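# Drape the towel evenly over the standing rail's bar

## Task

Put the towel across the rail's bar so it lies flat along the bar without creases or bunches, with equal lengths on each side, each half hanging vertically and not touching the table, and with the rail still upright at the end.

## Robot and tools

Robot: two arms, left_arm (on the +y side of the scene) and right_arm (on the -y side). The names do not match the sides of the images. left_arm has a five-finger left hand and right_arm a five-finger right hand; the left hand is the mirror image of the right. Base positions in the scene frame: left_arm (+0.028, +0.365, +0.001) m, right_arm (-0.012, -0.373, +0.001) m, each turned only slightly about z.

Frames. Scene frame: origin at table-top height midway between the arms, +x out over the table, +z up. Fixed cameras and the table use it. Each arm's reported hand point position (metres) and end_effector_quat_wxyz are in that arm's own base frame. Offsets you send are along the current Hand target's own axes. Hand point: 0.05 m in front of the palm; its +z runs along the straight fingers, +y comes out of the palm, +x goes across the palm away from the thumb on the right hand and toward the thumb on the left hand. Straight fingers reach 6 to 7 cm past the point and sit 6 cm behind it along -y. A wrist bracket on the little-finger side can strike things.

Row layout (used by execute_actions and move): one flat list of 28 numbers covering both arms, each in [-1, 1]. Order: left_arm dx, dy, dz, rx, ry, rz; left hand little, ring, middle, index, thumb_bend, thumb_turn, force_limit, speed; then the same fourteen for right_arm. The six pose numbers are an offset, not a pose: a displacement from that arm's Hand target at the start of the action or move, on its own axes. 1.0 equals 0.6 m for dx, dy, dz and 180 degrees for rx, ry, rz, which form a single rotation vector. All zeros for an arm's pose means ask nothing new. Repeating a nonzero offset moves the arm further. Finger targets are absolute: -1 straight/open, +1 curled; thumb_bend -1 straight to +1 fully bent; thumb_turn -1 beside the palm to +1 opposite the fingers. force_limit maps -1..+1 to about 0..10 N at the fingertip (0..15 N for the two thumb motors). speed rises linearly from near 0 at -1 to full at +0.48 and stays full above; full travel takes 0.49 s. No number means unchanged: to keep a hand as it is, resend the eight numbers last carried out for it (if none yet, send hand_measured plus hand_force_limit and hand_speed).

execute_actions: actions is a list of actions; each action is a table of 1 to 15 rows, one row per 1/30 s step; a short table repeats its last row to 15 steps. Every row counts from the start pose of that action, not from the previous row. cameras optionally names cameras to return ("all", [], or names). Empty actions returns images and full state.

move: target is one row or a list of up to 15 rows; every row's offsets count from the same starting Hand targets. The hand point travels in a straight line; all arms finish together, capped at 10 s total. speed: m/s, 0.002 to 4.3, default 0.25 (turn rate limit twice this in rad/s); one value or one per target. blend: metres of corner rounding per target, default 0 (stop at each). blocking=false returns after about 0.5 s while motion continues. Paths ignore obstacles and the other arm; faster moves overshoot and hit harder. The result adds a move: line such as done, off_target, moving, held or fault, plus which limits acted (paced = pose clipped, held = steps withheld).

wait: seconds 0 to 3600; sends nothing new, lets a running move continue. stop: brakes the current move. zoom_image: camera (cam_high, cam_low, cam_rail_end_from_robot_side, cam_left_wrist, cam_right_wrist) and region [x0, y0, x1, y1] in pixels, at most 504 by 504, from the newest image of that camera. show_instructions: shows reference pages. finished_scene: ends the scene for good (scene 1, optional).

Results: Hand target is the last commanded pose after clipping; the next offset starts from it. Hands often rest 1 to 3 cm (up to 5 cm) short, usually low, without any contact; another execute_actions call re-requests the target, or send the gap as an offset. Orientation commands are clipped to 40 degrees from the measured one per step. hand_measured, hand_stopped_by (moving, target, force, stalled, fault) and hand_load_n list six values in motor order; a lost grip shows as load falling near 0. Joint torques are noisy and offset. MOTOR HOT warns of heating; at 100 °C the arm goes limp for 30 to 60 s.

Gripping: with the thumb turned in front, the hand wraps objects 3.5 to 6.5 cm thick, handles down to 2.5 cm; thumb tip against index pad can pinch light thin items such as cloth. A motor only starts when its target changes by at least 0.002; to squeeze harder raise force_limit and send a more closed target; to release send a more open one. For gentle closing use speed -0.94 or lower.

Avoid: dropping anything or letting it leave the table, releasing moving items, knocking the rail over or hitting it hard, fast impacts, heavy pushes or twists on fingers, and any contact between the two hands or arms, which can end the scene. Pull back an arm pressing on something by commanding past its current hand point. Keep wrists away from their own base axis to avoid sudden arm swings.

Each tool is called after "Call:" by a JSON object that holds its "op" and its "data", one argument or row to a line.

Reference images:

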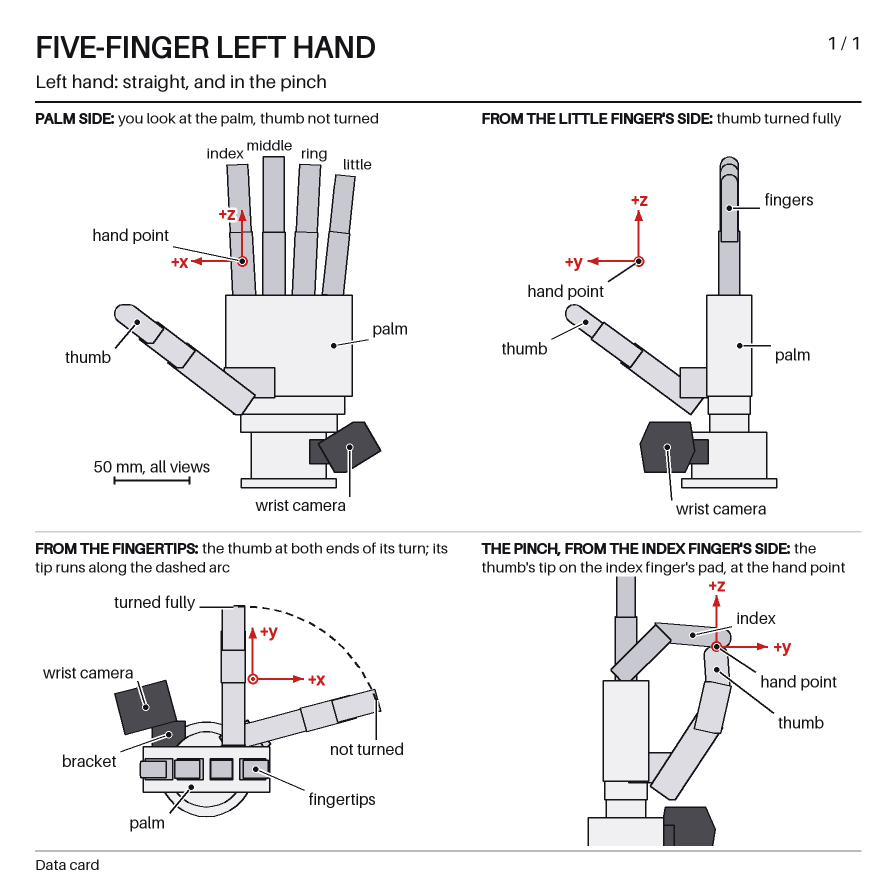

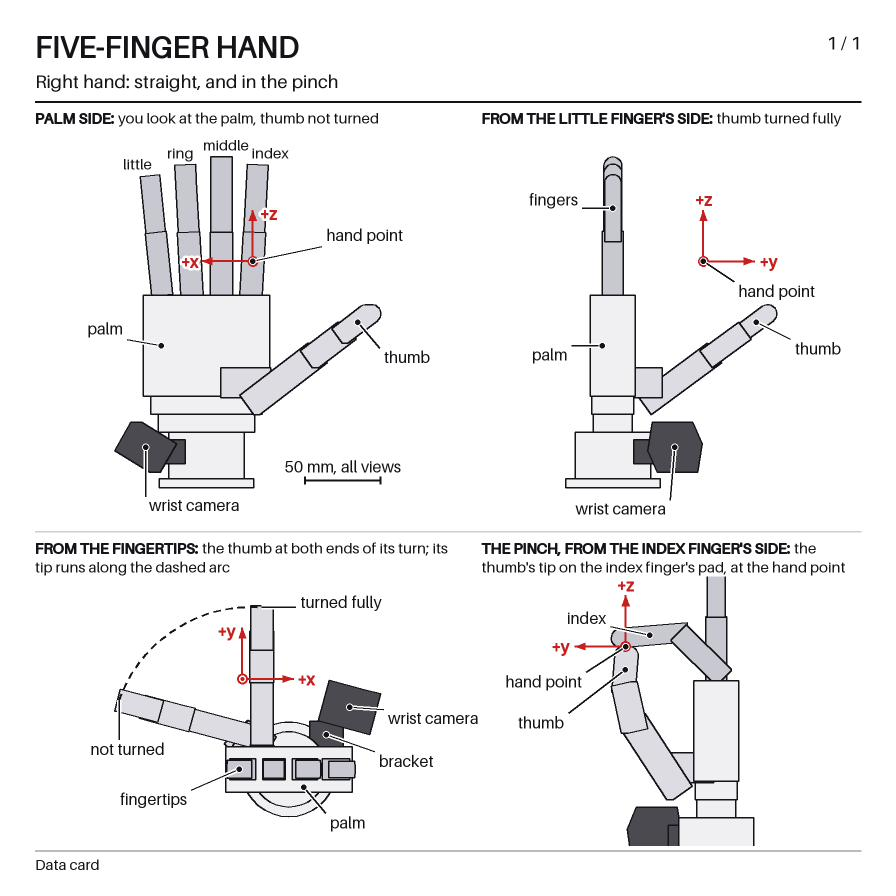

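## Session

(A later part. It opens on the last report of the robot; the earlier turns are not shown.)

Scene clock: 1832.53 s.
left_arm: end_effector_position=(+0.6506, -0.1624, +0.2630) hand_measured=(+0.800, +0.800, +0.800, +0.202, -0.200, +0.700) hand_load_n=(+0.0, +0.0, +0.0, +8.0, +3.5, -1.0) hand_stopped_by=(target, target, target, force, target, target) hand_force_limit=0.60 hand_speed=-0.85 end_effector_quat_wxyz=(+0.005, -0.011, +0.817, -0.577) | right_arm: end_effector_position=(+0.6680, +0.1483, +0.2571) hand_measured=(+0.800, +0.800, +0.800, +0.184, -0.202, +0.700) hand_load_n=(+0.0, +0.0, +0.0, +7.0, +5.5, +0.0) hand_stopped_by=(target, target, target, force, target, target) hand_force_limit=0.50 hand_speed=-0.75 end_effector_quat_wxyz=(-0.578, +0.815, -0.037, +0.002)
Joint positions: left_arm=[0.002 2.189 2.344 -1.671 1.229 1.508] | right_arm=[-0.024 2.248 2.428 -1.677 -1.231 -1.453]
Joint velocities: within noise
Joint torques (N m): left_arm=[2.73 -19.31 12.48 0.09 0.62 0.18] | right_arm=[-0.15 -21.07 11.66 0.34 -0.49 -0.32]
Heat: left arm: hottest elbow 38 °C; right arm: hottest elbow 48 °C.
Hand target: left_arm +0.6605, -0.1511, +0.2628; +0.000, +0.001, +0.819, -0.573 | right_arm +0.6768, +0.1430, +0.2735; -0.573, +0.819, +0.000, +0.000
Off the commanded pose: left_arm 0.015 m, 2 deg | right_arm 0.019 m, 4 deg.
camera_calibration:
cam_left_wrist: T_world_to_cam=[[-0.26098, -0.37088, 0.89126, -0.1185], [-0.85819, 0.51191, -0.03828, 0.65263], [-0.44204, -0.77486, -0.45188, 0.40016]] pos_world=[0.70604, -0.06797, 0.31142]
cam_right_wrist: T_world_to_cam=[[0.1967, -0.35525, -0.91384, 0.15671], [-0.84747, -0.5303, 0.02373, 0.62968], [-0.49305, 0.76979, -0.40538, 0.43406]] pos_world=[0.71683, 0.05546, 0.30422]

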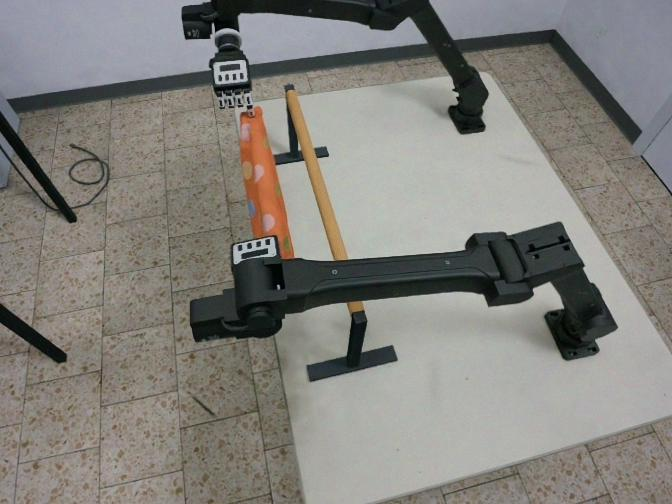

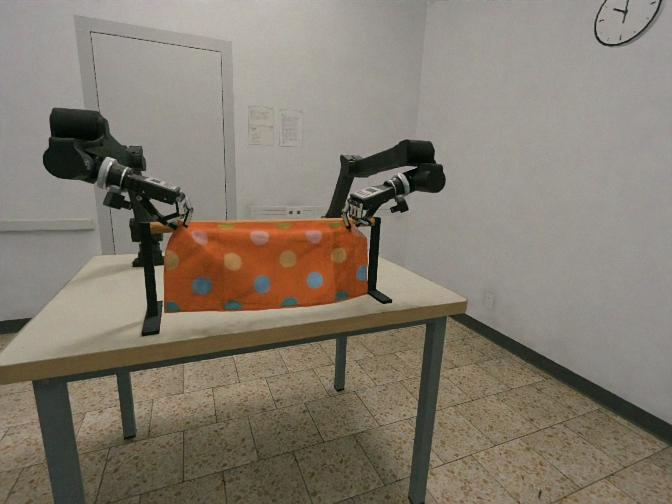

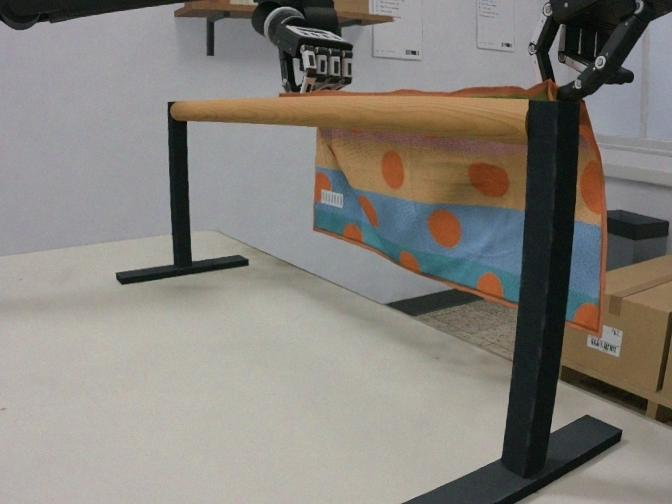

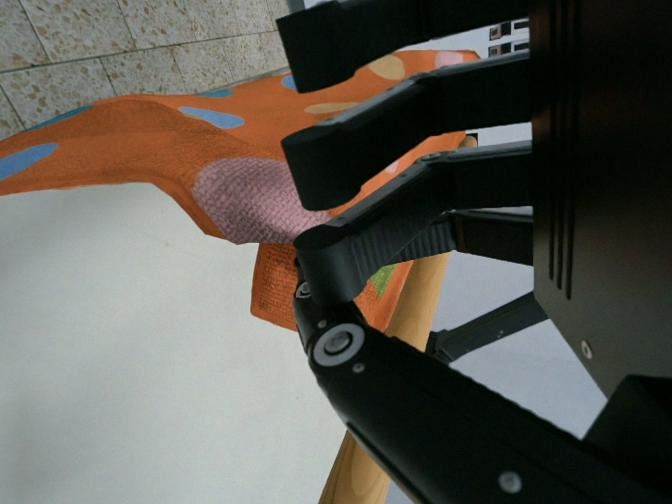

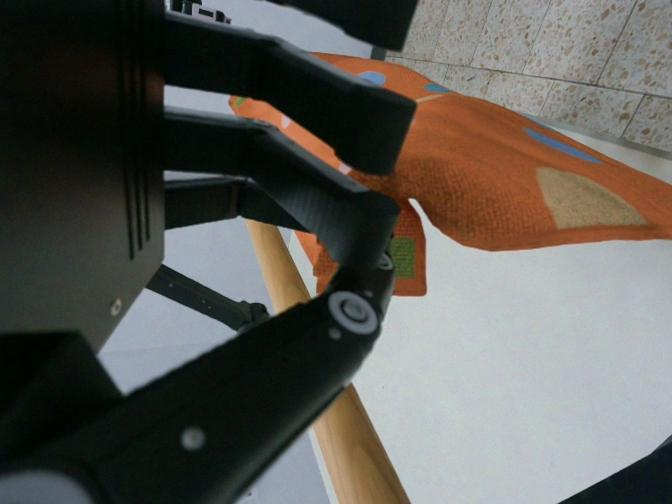

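Call:
{"op": "move", "data": {
  "target": [
    [0.0833,-0.1422,-0.048,0,0,0,0.8,0.8,0.8,0.5,-0.2,0.7,0.6,-0.85,-0.0833,-0.1407,-0.0525,0,0,0,0.8,0.8,0.8,0.48,-0.2,0.7,0.5,-0.75],
    [0.2167,-0.2538,-0.0825,0,0,0,0.8,0.8,0.8,0.5,-0.2,0.7,0.6,-0.85,-0.2167,-0.2497,-0.094,0,0,0,0.8,0.8,0.8,0.48,-0.2,0.7,0.5,-0.75],
    [0.4,-0.3192,-0.0982,0,0,0,0.8,0.8,0.8,0.5,-0.2,0.7,0.6,-0.85,-0.4,-0.3113,-0.1193,0,0,0,0.8,0.8,0.8,0.48,-0.2,0.7,0.5,-0.75]
  ],
  "speed": [0.08,0.06,0.06],
  "blend": [0.03,0.03,0],
  "cameras": ["all"]
}}

Scene clock: 1852.20 s.
left_arm: end_effector_position=(+0.4215, -0.1653, +0.4644) hand_measured=(+0.800, +0.800, +0.800, +0.202, -0.200, +0.700) hand_load_n=(+0.0, +0.0, +0.0, +8.0, +3.5, -1.0) hand_stopped_by=(target, target, target, force, target, target) hand_force_limit=0.60 hand_speed=-0.85 end_effector_quat_wxyz=(+0.047, -0.017, +0.813, -0.580) | right_arm: end_effector_position=(+0.4435, +0.1484, +0.4648) hand_measured=(+0.800, +0.800, +0.800, +0.184, -0.202, +0.700) hand_load_n=(+0.0, +0.0, +0.0, +7.5, +5.5, +0.0) hand_stopped_by=(target, target, target, force, target, target) hand_force_limit=0.50 hand_speed=-0.75 end_effector_quat_wxyz=(-0.582, +0.811, -0.034, +0.055)
Joint positions: left_arm=[0.002 1.485 1.868 -1.671 1.229 1.332] | right_arm=[-0.04 1.531 1.918 -1.677 -1.235 -1.327]
Joint torques (N m): left_arm=[1.49 -11.4 8.31 0.51 0.71 -0.09] | right_arm=[-1.03 -12.69 7.05 0.65 -0.74 -0.04]
Heat: left arm: hottest elbow 38 °C; right arm: hottest elbow 47 °C.
Hand target: left_arm +0.4200, -0.1610, +0.4627; +0.000, +0.001, +0.819, -0.573 | right_arm +0.4368, +0.1397, +0.4737; -0.574, +0.819, +0.000, +0.000
Off the commanded pose: left_arm 0.005 m, 6 deg | right_arm 0.014 m, 8 deg.
joint sent to its limit (left arm) — joint 4 (wrist pitch), lower limit. The joint targets are off in orientation, not in position.
joint sent to its limit (right arm) — joint 4 (wrist pitch), lower limit. The joint targets are off in orientation, not in position.
move: off_target (left_arm, right_arm)
cam_left_wrist: T_world_to_cam=[[-0.29518, -0.37839, 0.87732, -0.33914], [-0.88209, 0.46076, -0.09806, 0.49442], [-0.36713, -0.80282, -0.46979, 0.35973]] pos_world=[0.46808, -0.06734, 0.51501]
cam_right_wrist: T_world_to_cam=[[0.25796, -0.3608, -0.89626, 0.35614], [-0.87479, -0.48101, -0.05815, 0.47745], [-0.41012, 0.79904, -0.43971, 0.38232]] pos_world=[0.4826, 0.05266, 0.51506]

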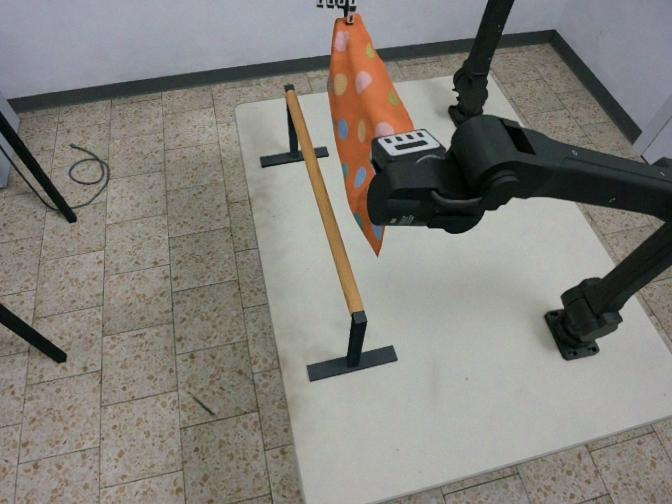

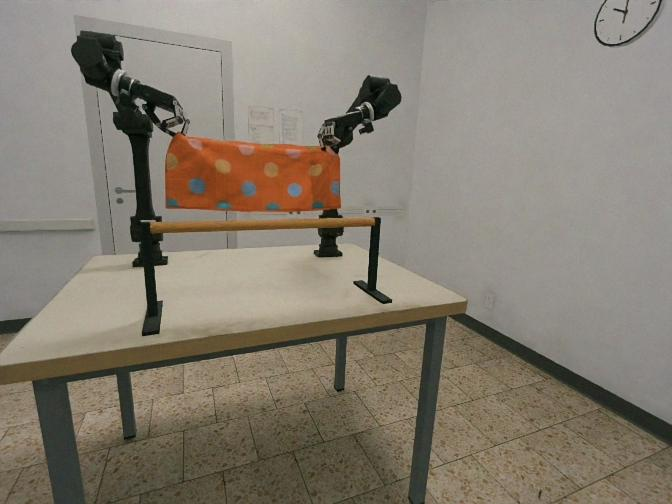

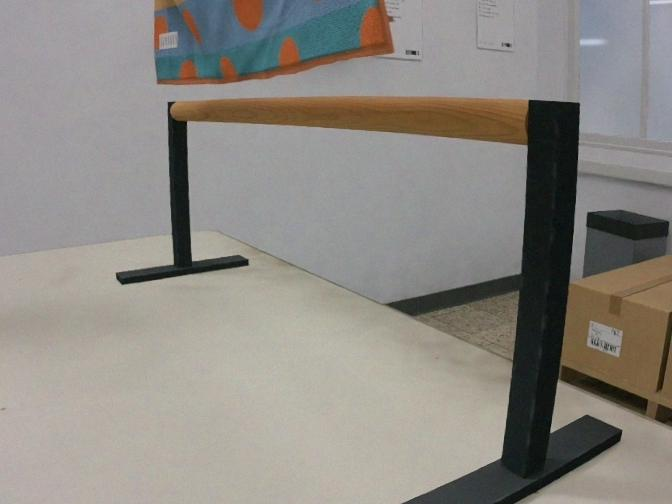

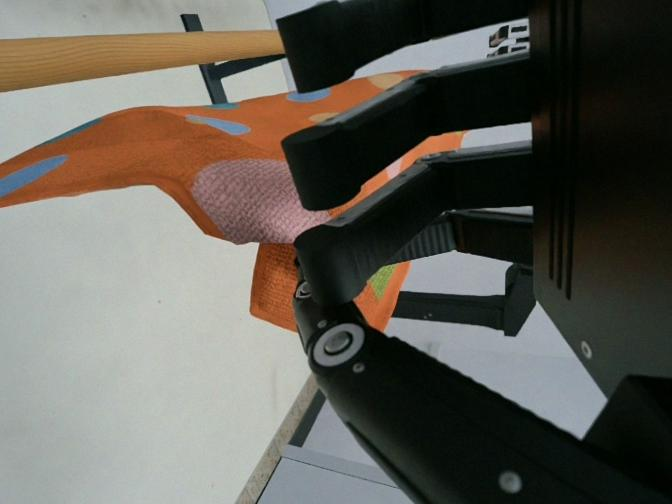

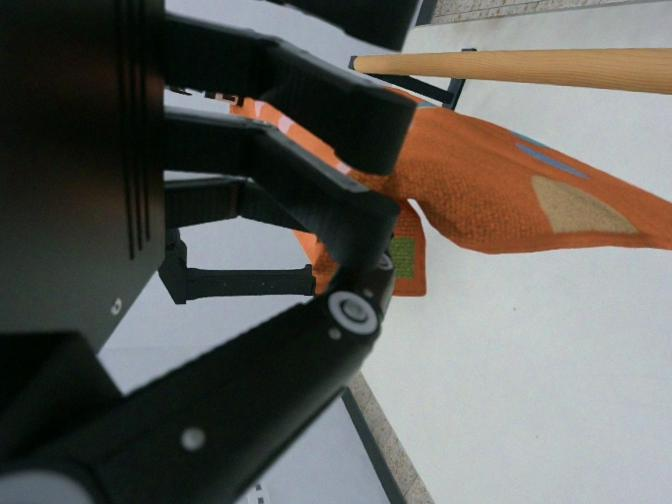

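Call:
{"op": "move", "data": {
  "target": [
    [0.0667,0.14,0.054,0,0,0,0.8,0.8,0.8,0.5,-0.2,0.7,0.6,-0.85,-0.0667,0.1413,0.0503,0,0,0,0.8,0.8,0.8,0.48,-0.2,0.7,0.5,-0.75],
    [-0.1667,0.1825,0.059,0,0,0,0.8,0.8,0.8,0.5,-0.2,0.7,0.6,-0.85,0.1667,0.1793,0.0677,0,0,0,0.8,0.8,0.8,0.48,-0.2,0.7,0.5,-0.75]
  ],
  "speed": [0.08,0.05],
  "blend": [0.02,0],
  "cameras": ["all"]
}}

Call:
{"op": "zoom_image", "data": {
  "camera": "cam_low",
  "region": [120, 130, 420, 330]
}}

Call:
{"op": "zoom_image", "data": {
  "camera": "cam_rail_end_from_robot_side",
  "region": [140, 0, 600, 340]
}}

Scene clock: 1862.57 s.
left_arm: end_effector_position=(+0.5111, -0.1628, +0.3441) hand_measured=(+0.800, +0.800, +0.800, +0.202, -0.200, +0.700) hand_load_n=(+0.0, +0.0, +0.0, +8.5, +3.5, -1.0) hand_stopped_by=(target, target, target, force, target, target) hand_force_limit=0.60 hand_speed=-0.85 end_effector_quat_wxyz=(+0.004, -0.004, +0.817, -0.577) | right_arm: end_effector_position=(+0.5274, +0.1456, +0.3427) hand_measured=(+0.800, +0.800, +0.800, +0.184, -0.202, +0.700) hand_load_n=(+0.0, +0.0, +0.0, +8.0, +5.0, +0.0) hand_stopped_by=(target, target, target, force, target, target) hand_force_limit=0.50 hand_speed=-0.75 end_effector_quat_wxyz=(-0.576, +0.817, -0.025, +0.008)
Joint positions: left_arm=[0.002 1.757 1.888 -1.671 1.23 1.541] | right_arm=[-0.033 1.793 1.933 -1.677 -1.227 -1.519]
Joint torques (N m): left_arm=[1.61 -14.62 12.48 -0.02 0.53 -0.03] | right_arm=[-0.32 -15.03 11.81 0.24 -0.51 -0.11]
Heat: left arm: hottest elbow 38 °C; right arm: hottest elbow 46 °C.
Hand target: left_arm +0.5204, -0.1569, +0.3478; +0.000, +0.001, +0.819, -0.573 | right_arm +0.5368, +0.1409, +0.3587; -0.574, +0.819, +0.000, +0.000
Off the commanded pose: left_arm 0.012 m, 1 deg | right_arm 0.019 m, 3 deg.
joint sent to its limit (left arm) — joint 4 (wrist pitch), lower limit. The joint targets still meet the commanded pose.
joint sent to its limit (right arm) — joint 4 (wrist pitch), lower limit. The joint targets are off in orientation, not in position.
move: off_target (left_arm, right_arm)
cam_left_wrist: T_world_to_cam=[[-0.27186, -0.36782, 0.88927, -0.22048], [-0.85175, 0.52206, -0.04445, 0.53664], [-0.4479, -0.76952, -0.45522, 0.37982]] pos_world=[0.56727, -0.06898, 0.39282]
cam_right_wrist: T_world_to_cam=[[0.22194, -0.35797, -0.90697, 0.24619], [-0.84106, -0.54088, 0.00767, 0.51068], [-0.49331, 0.76112, -0.42112, 0.40833]] pos_world=[0.57631, 0.05357, 0.39133]

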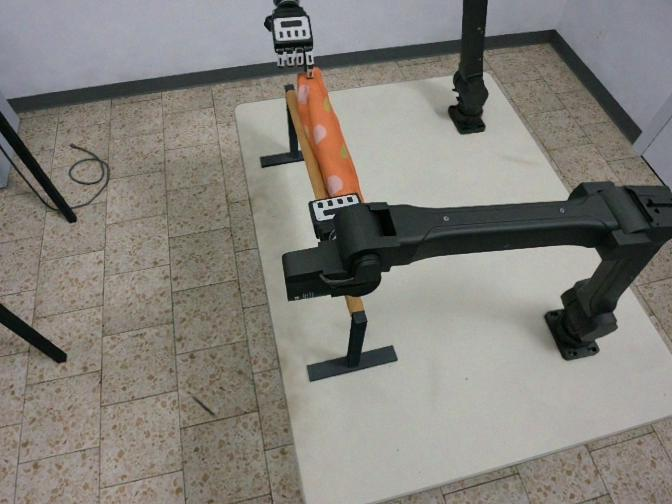

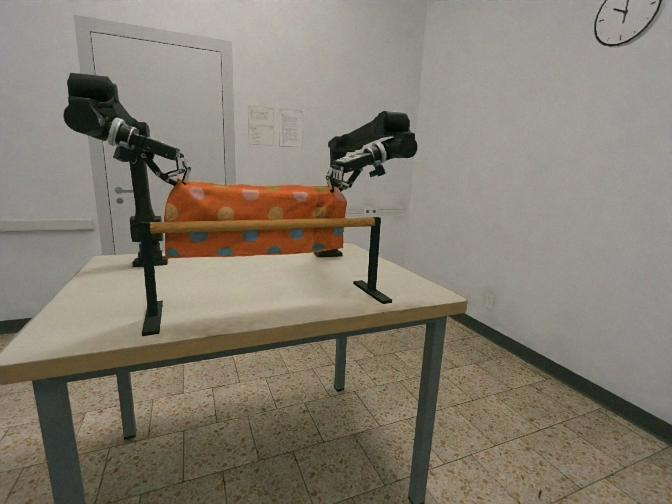

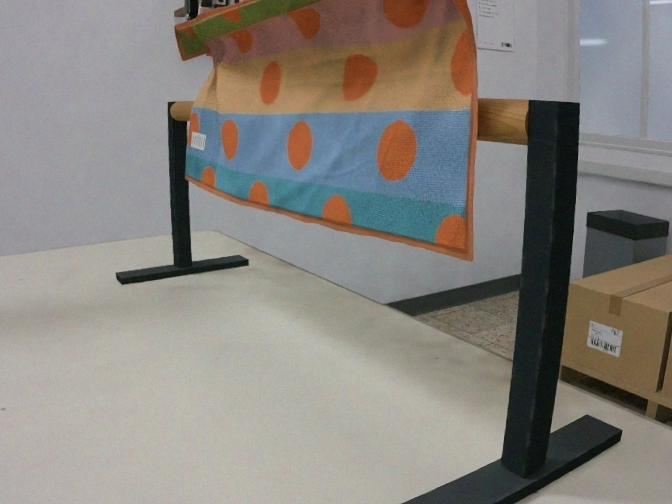

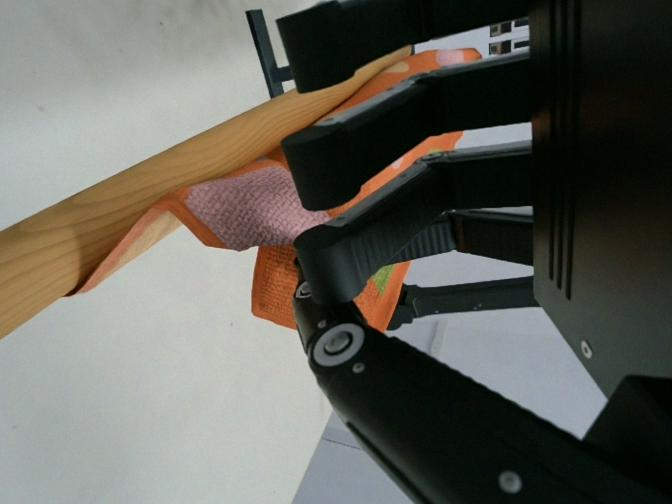

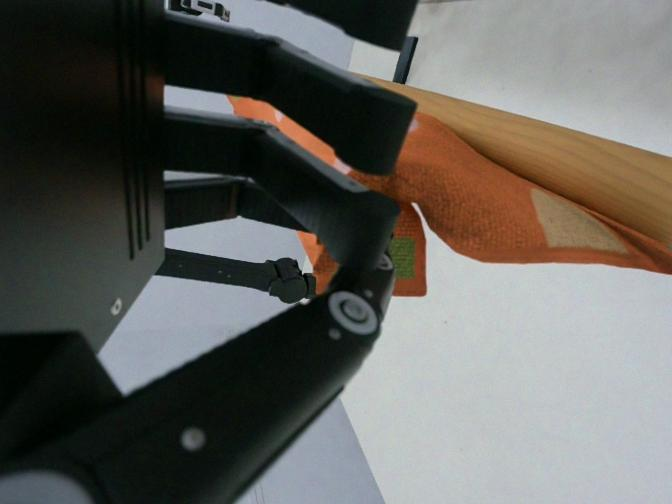

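Scaled by 1.680 from the camera's image (finer frame: 960x720).

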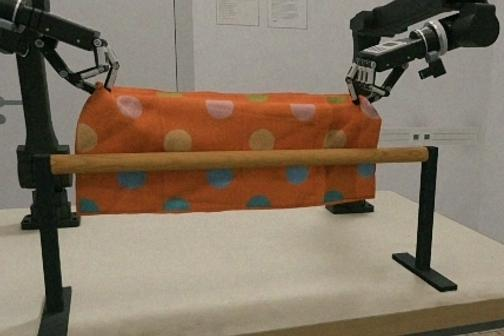

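Scaled by 1.096 from the camera's image (finer frame: 960x720).

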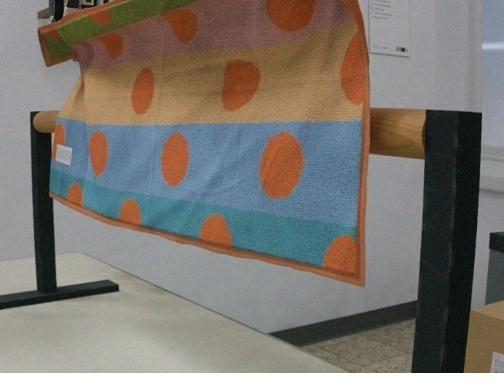

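Call:
{"op": "move", "data": {
  "target": [
    [-0.1078,0.0283,-0.0267,0,0,0,0.8,0.8,0.8,0.5,-0.2,0.7,0.6,-0.85,0.1112,0.0033,0.0348,0,0,0,0.8,0.8,0.8,0.48,-0.2,0.7,0.5,-0.75],
    [-0.165,0.082,-0.0095,0,0,0,0.8,0.8,0.8,0.5,-0.2,0.7,0.6,-0.85,0.1685,0.0563,0.0548,0,0,0,0.8,0.8,0.8,0.48,-0.2,0.7,0.5,-0.75]
  ],
  "speed": 0.04,
  "blend": [0.015,0],
  "cameras": ["all"]
}}

Call:
{"op": "zoom_image", "data": {
  "camera": "cam_low",
  "region": [120, 130, 420, 330]
}}

Call:
{"op": "zoom_image", "data": {
  "camera": "cam_rail_end_from_robot_side",
  "region": [140, 0, 600, 340]
}}

Scene clock: 1881.23 s.
left_arm: end_effector_position=(+0.6072, -0.1519, +0.3044) hand_measured=(+0.800, +0.800, +0.800, +0.202, -0.200, +0.700) hand_load_n=(+0.0, +0.0, +0.0, +8.0, +4.0, -1.5) hand_stopped_by=(target, target, target, force, target, target) hand_force_limit=0.60 hand_speed=-0.85 end_effector_quat_wxyz=(+0.015, -0.011, +0.817, -0.576) | right_arm: end_effector_position=(+0.6304, +0.1624, +0.3006) hand_measured=(+0.800, +0.800, +0.800, +0.184, -0.202, +0.700) hand_load_n=(+0.0, +0.0, +0.0, +7.0, +5.5, +0.0) hand_stopped_by=(target, target, target, force, target, target) hand_force_limit=0.50 hand_speed=-0.75 end_effector_quat_wxyz=(-0.576, +0.817, -0.022, +0.004)
Joint positions: left_arm=[0.02 2.026 2.183 -1.671 1.229 1.523] | right_arm=[-0.002 2.113 2.313 -1.677 -1.227 -1.452]
Joint torques (N m): left_arm=[3.25 -17.73 12.29 0.17 0.62 0.13] | right_arm=[0.21 -18.84 11.84 0.34 -0.6 -0.1]
Heat: left arm: hottest elbow 38 °C; right arm: hottest elbow 49 °C.
Hand target: left_arm +0.6195, -0.1347, +0.3038; +0.001, +0.001, +0.819, -0.573 | right_arm +0.6380, +0.1602, +0.3155; -0.574, +0.819, +0.000, +0.000
Off the commanded pose: left_arm 0.021 m, 2 deg | right_arm 0.017 m, 3 deg.
joint sent to its limit (left arm) — joint 4 (wrist pitch), lower limit. The joint targets are off in orientation, not in position.
joint sent to its limit (right arm) — joint 4 (wrist pitch), lower limit. The joint targets are off in orientation, not in position.
move: off_target (left_arm, right_arm)
cam_left_wrist: T_world_to_cam=[[-0.27173, -0.37483, 0.88638, -0.1554], [-0.86346, 0.50167, -0.05256, 0.61746], [-0.42497, -0.77963, -0.45997, 0.39922]] pos_world=[0.66058, -0.05677, 0.35383]
cam_right_wrist: T_world_to_cam=[[0.22272, -0.3548, -0.90803, 0.1906], [-0.83635, -0.54811, 0.00903, 0.60464], [-0.5009, 0.75742, -0.41881, 0.43341]] pos_world=[0.68034, 0.07076, 0.34913]

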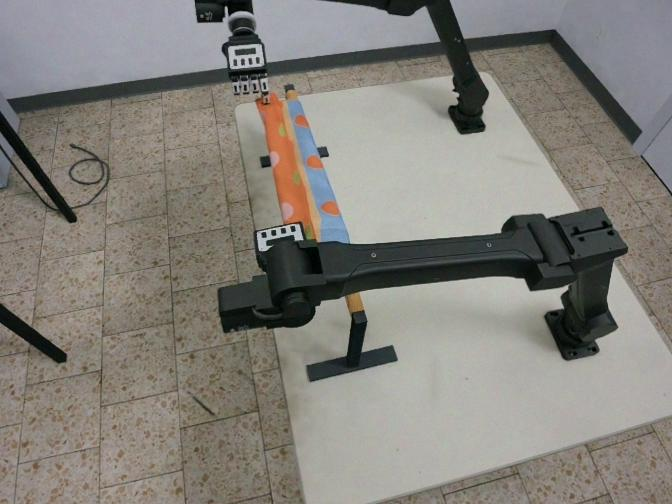

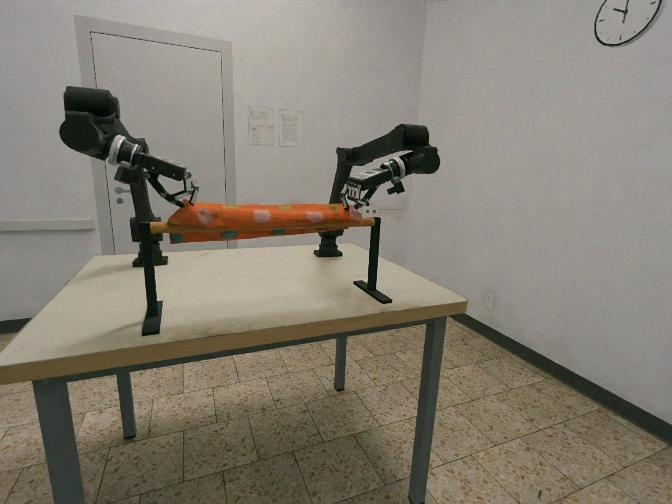

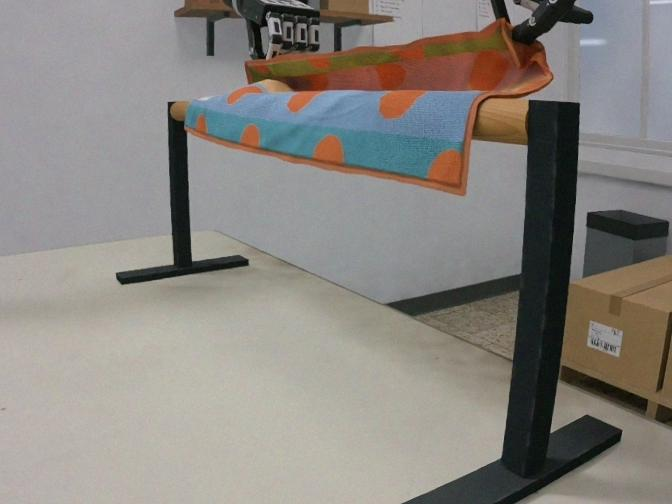

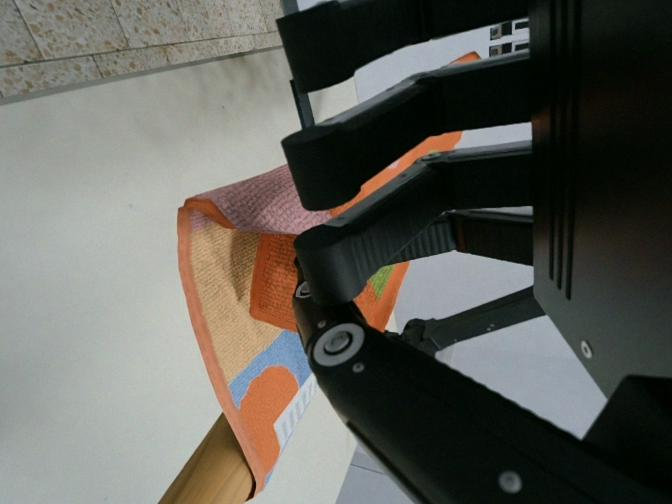

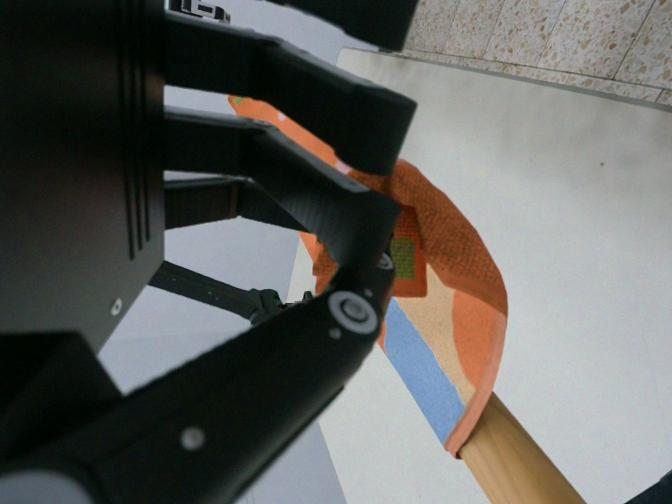

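Scaled by 1.680 from the camera's image (finer frame: 960x720).

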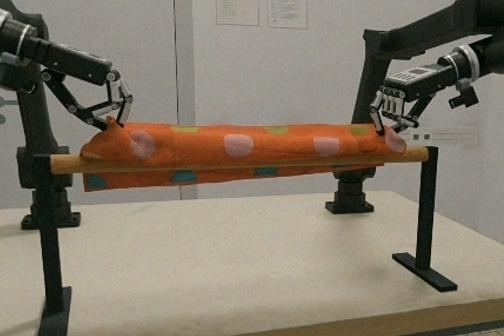

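Scaled by 1.096 from the camera's image (finer frame: 960x720).

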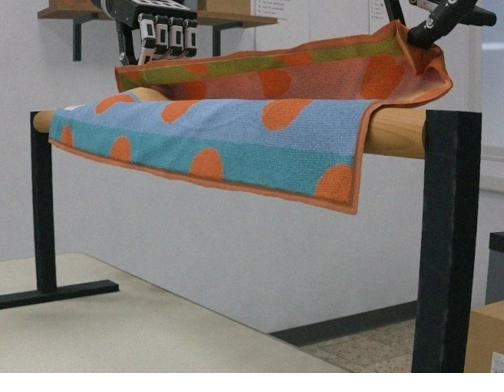

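Call:
{"op": "zoom_image", "data": {
  "camera": "cam_rail_end_from_robot_side",
  "region": [160, 20, 330, 170]
}}

Call:
{"op": "zoom_image", "data": {
  "camera": "cam_high",
  "region": [200, 60, 400, 260]
}}

Scaled by 2.965 from the camera's image (finer frame: 960x720).

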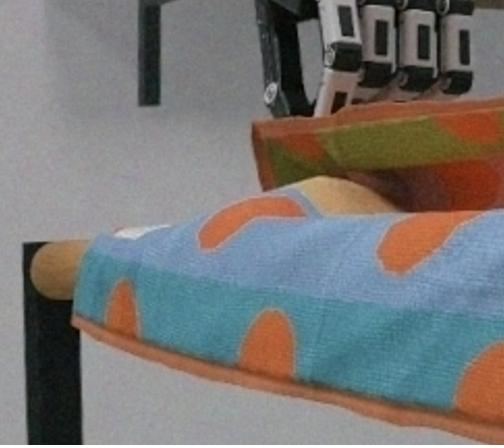

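Scaled by 2.520 from the camera's image (finer frame: 960x720).

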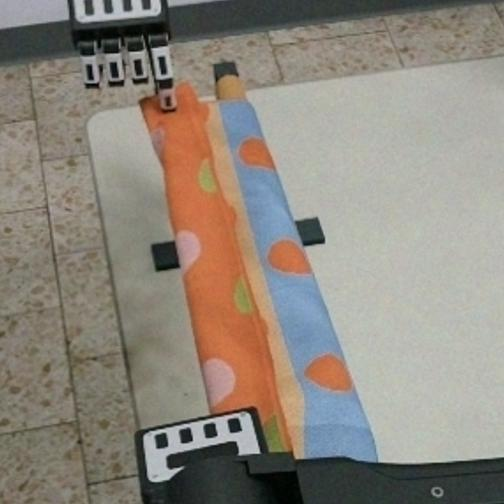

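Call:
{"op": "move", "data": {
  "target": [
    [0.06,-0.1042,-0.0353,0,0,0,0.8,0.8,0.8,0.5,-0.2,0.7,0.6,-0.85,-0.0683,-0.1078,-0.0403,0,0,0,0.8,0.8,0.8,0.48,-0.2,0.7,0.5,-0.75],
    [0.16,-0.1527,-0.0483,0,0,-0.0556,0.8,0.8,0.8,0.5,-0.2,0.7,0.6,-0.85,-0.1683,-0.1543,-0.0587,0,0,0.0556,0.8,0.8,0.8,0.48,-0.2,0.7,0.5,-0.75]
  ],
  "speed": 0.06,
  "blend": [0.015,0],
  "cameras": ["all"]
}}

Scene clock: 1926.93 s.
left_arm: end_effector_position=(+0.5235, -0.1513, +0.3992) hand_measured=(+0.800, +0.800, +0.800, +0.202, -0.200, +0.700) hand_load_n=(+0.0, +0.0, +0.0, +7.5, +3.5, -1.5) hand_stopped_by=(target, target, target, force, target, target) hand_force_limit=0.60 hand_speed=-0.85 end_effector_quat_wxyz=(-0.006, -0.083, +0.811, -0.579) | right_arm: end_effector_position=(+0.5463, +0.1661, +0.3971) hand_measured=(+0.800, +0.800, +0.800, +0.184, -0.202, +0.700) hand_load_n=(+0.0, +0.0, +0.0, +6.5, +5.5, +0.0) hand_stopped_by=(target, target, target, force, target, target) hand_force_limit=0.50 hand_speed=-0.75 end_effector_quat_wxyz=(-0.578, +0.811, -0.091, -0.024)
Joint positions: left_arm=[0.03 1.776 2.046 -1.671 1.229 1.277] | right_arm=[-0.002 1.861 2.158 -1.677 -1.227 -1.215]
Joint torques (N m): left_arm=[2.9 -16.73 8.55 0.25 0.84 -0.16] | right_arm=[-0.73 -19.08 7.15 0.53 -0.76 -0.02]
Heat: left arm: hottest elbow 40 °C; right arm: hottest elbow 51 °C.
Hand target: left_arm +0.5233, -0.1389, +0.3995; -0.050, -0.070, +0.816, -0.571 | right_arm +0.5370, +0.1588, +0.4146; -0.571, +0.816, -0.072, -0.050
Off the commanded pose: left_arm 0.013 m, 5 deg | right_arm 0.021 m, 4 deg.
joint sent to its limit (left arm) — joint 4 (wrist pitch), lower limit. The joint targets are off in orientation, not in position.
joint sent to its limit (right arm) — joint 4 (wrist pitch), lower limit. The joint targets are off in orientation, not in position.
move: off_target (left_arm, right_arm)
cam_left_wrist: T_world_to_cam=[[-0.13021, -0.38237, 0.91479, -0.34857], [-0.90652, 0.41961, 0.04635, 0.52058], [-0.40158, -0.82324, -0.40126, 0.36539]] pos_world=[0.57327, -0.05092, 0.44135]
cam_right_wrist: T_world_to_cam=[[0.0783, -0.35606, -0.93118, 0.38655], [-0.86951, -0.4813, 0.11092, 0.50203], [-0.48768, 0.80098, -0.34728, 0.38604]] pos_world=[0.59451, 0.07005, 0.43833]

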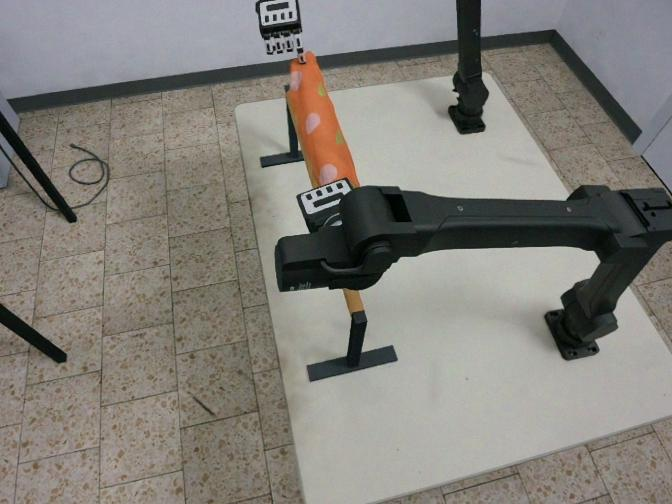

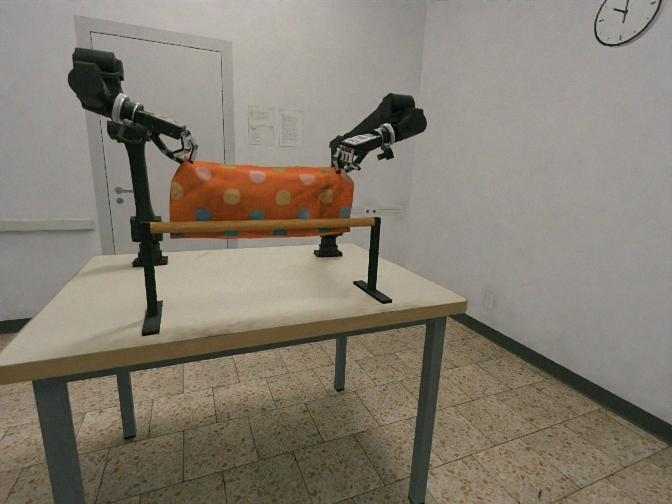

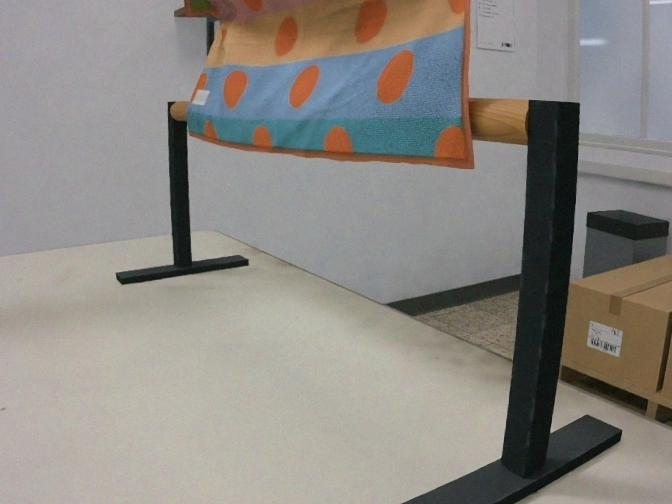

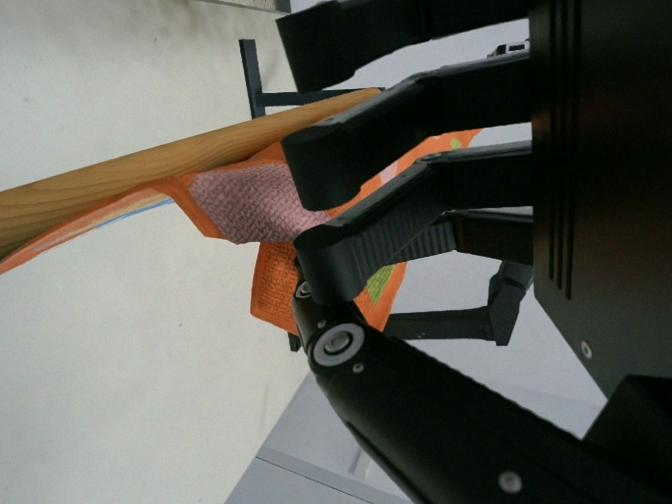

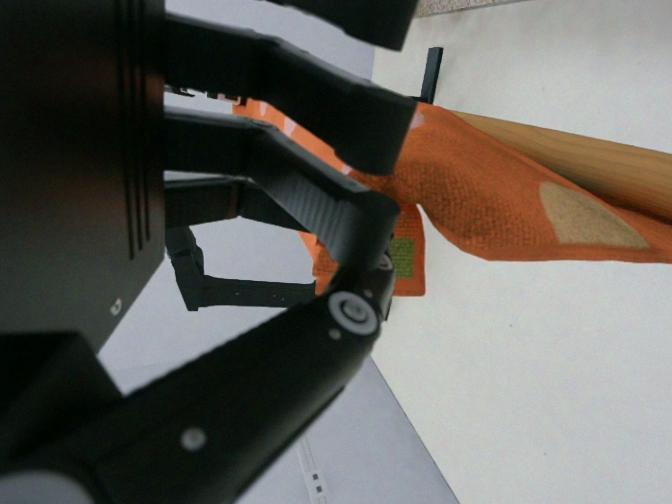

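Call:
{"op": "move", "data": {
  "target": [
    [0.2465,0.0447,-0.0027,0,0,0.0556,0.8,0.8,0.8,0.5,-0.2,0.7,0.6,-0.85,-0.2523,0.0477,-0.0082,0,0,-0.0556,0.8,0.8,0.8,0.48,-0.2,0.7,0.5,-0.75],
    [0.48,0.3522,0.1053,0,0,0.0556,0.8,0.8,0.8,0.5,-0.2,0.7,0.6,-0.85,-0.4837,0.3683,0.088,0,0,-0.0556,0.8,0.8,0.8,0.48,-0.2,0.7,0.5,-0.75]
  ],
  "speed": 0.08,
  "blend": [0.04,0],
  "cameras": ["cam_high","cam_low"]
}}

Scene clock: 1977.37 s.
left_arm: end_effector_position=(+0.1989, -0.1502, +0.2321) hand_measured=(+0.800, +0.800, +0.800, +0.202, -0.200, +0.700) hand_load_n=(+0.0, +0.0, +0.0, +9.5, +3.5, -1.0) hand_stopped_by=(target, target, target, force, target, target) hand_force_limit=0.60 hand_speed=-0.85 end_effector_quat_wxyz=(-0.014, +0.001, +0.816, -0.577) | right_arm: end_effector_position=(+0.2087, +0.1564, +0.2394) hand_measured=(+0.800, +0.800, +0.800, +0.184, -0.202, +0.700) hand_load_n=(+0.0, +0.0, +0.0, +9.5, +5.5, +0.5) hand_stopped_by=(target, target, target, force, target, target) hand_force_limit=0.50 hand_speed=-0.75 end_effector_quat_wxyz=(-0.577, +0.817, -0.009, -0.021)
Joint positions: left_arm=[0.054 1.002 0.841 -1.633 1.223 1.785] | right_arm=[-0.023 1.012 0.868 -1.562 -1.227 -1.668]
Joint torques (N m): left_arm=[2.96 -5.01 8.32 0.46 0.43 0.16] | right_arm=[-0.85 -4.31 7.19 0.75 -0.43 -0.33]
Heat: left arm: hottest elbow 36 °C; right arm: hottest elbow 44 °C.
Hand target: left_arm +0.2032, -0.1435, +0.2287; +0.000, +0.001, +0.819, -0.573 | right_arm +0.2127, +0.1513, +0.2395; -0.574, +0.819, +0.000, +0.000
Off the commanded pose: left_arm 0.009 m, 2 deg | right_arm 0.006 m, 3 deg.
move: off_target (right_arm)

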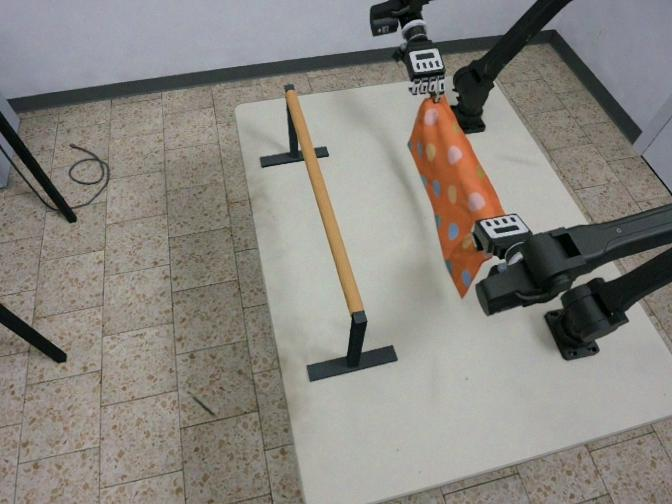

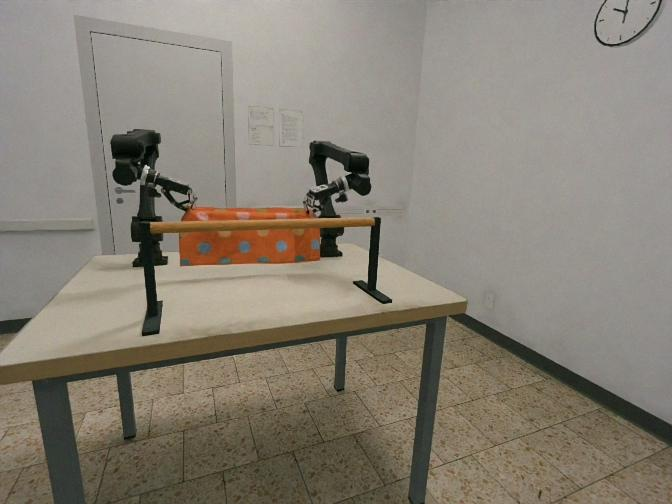

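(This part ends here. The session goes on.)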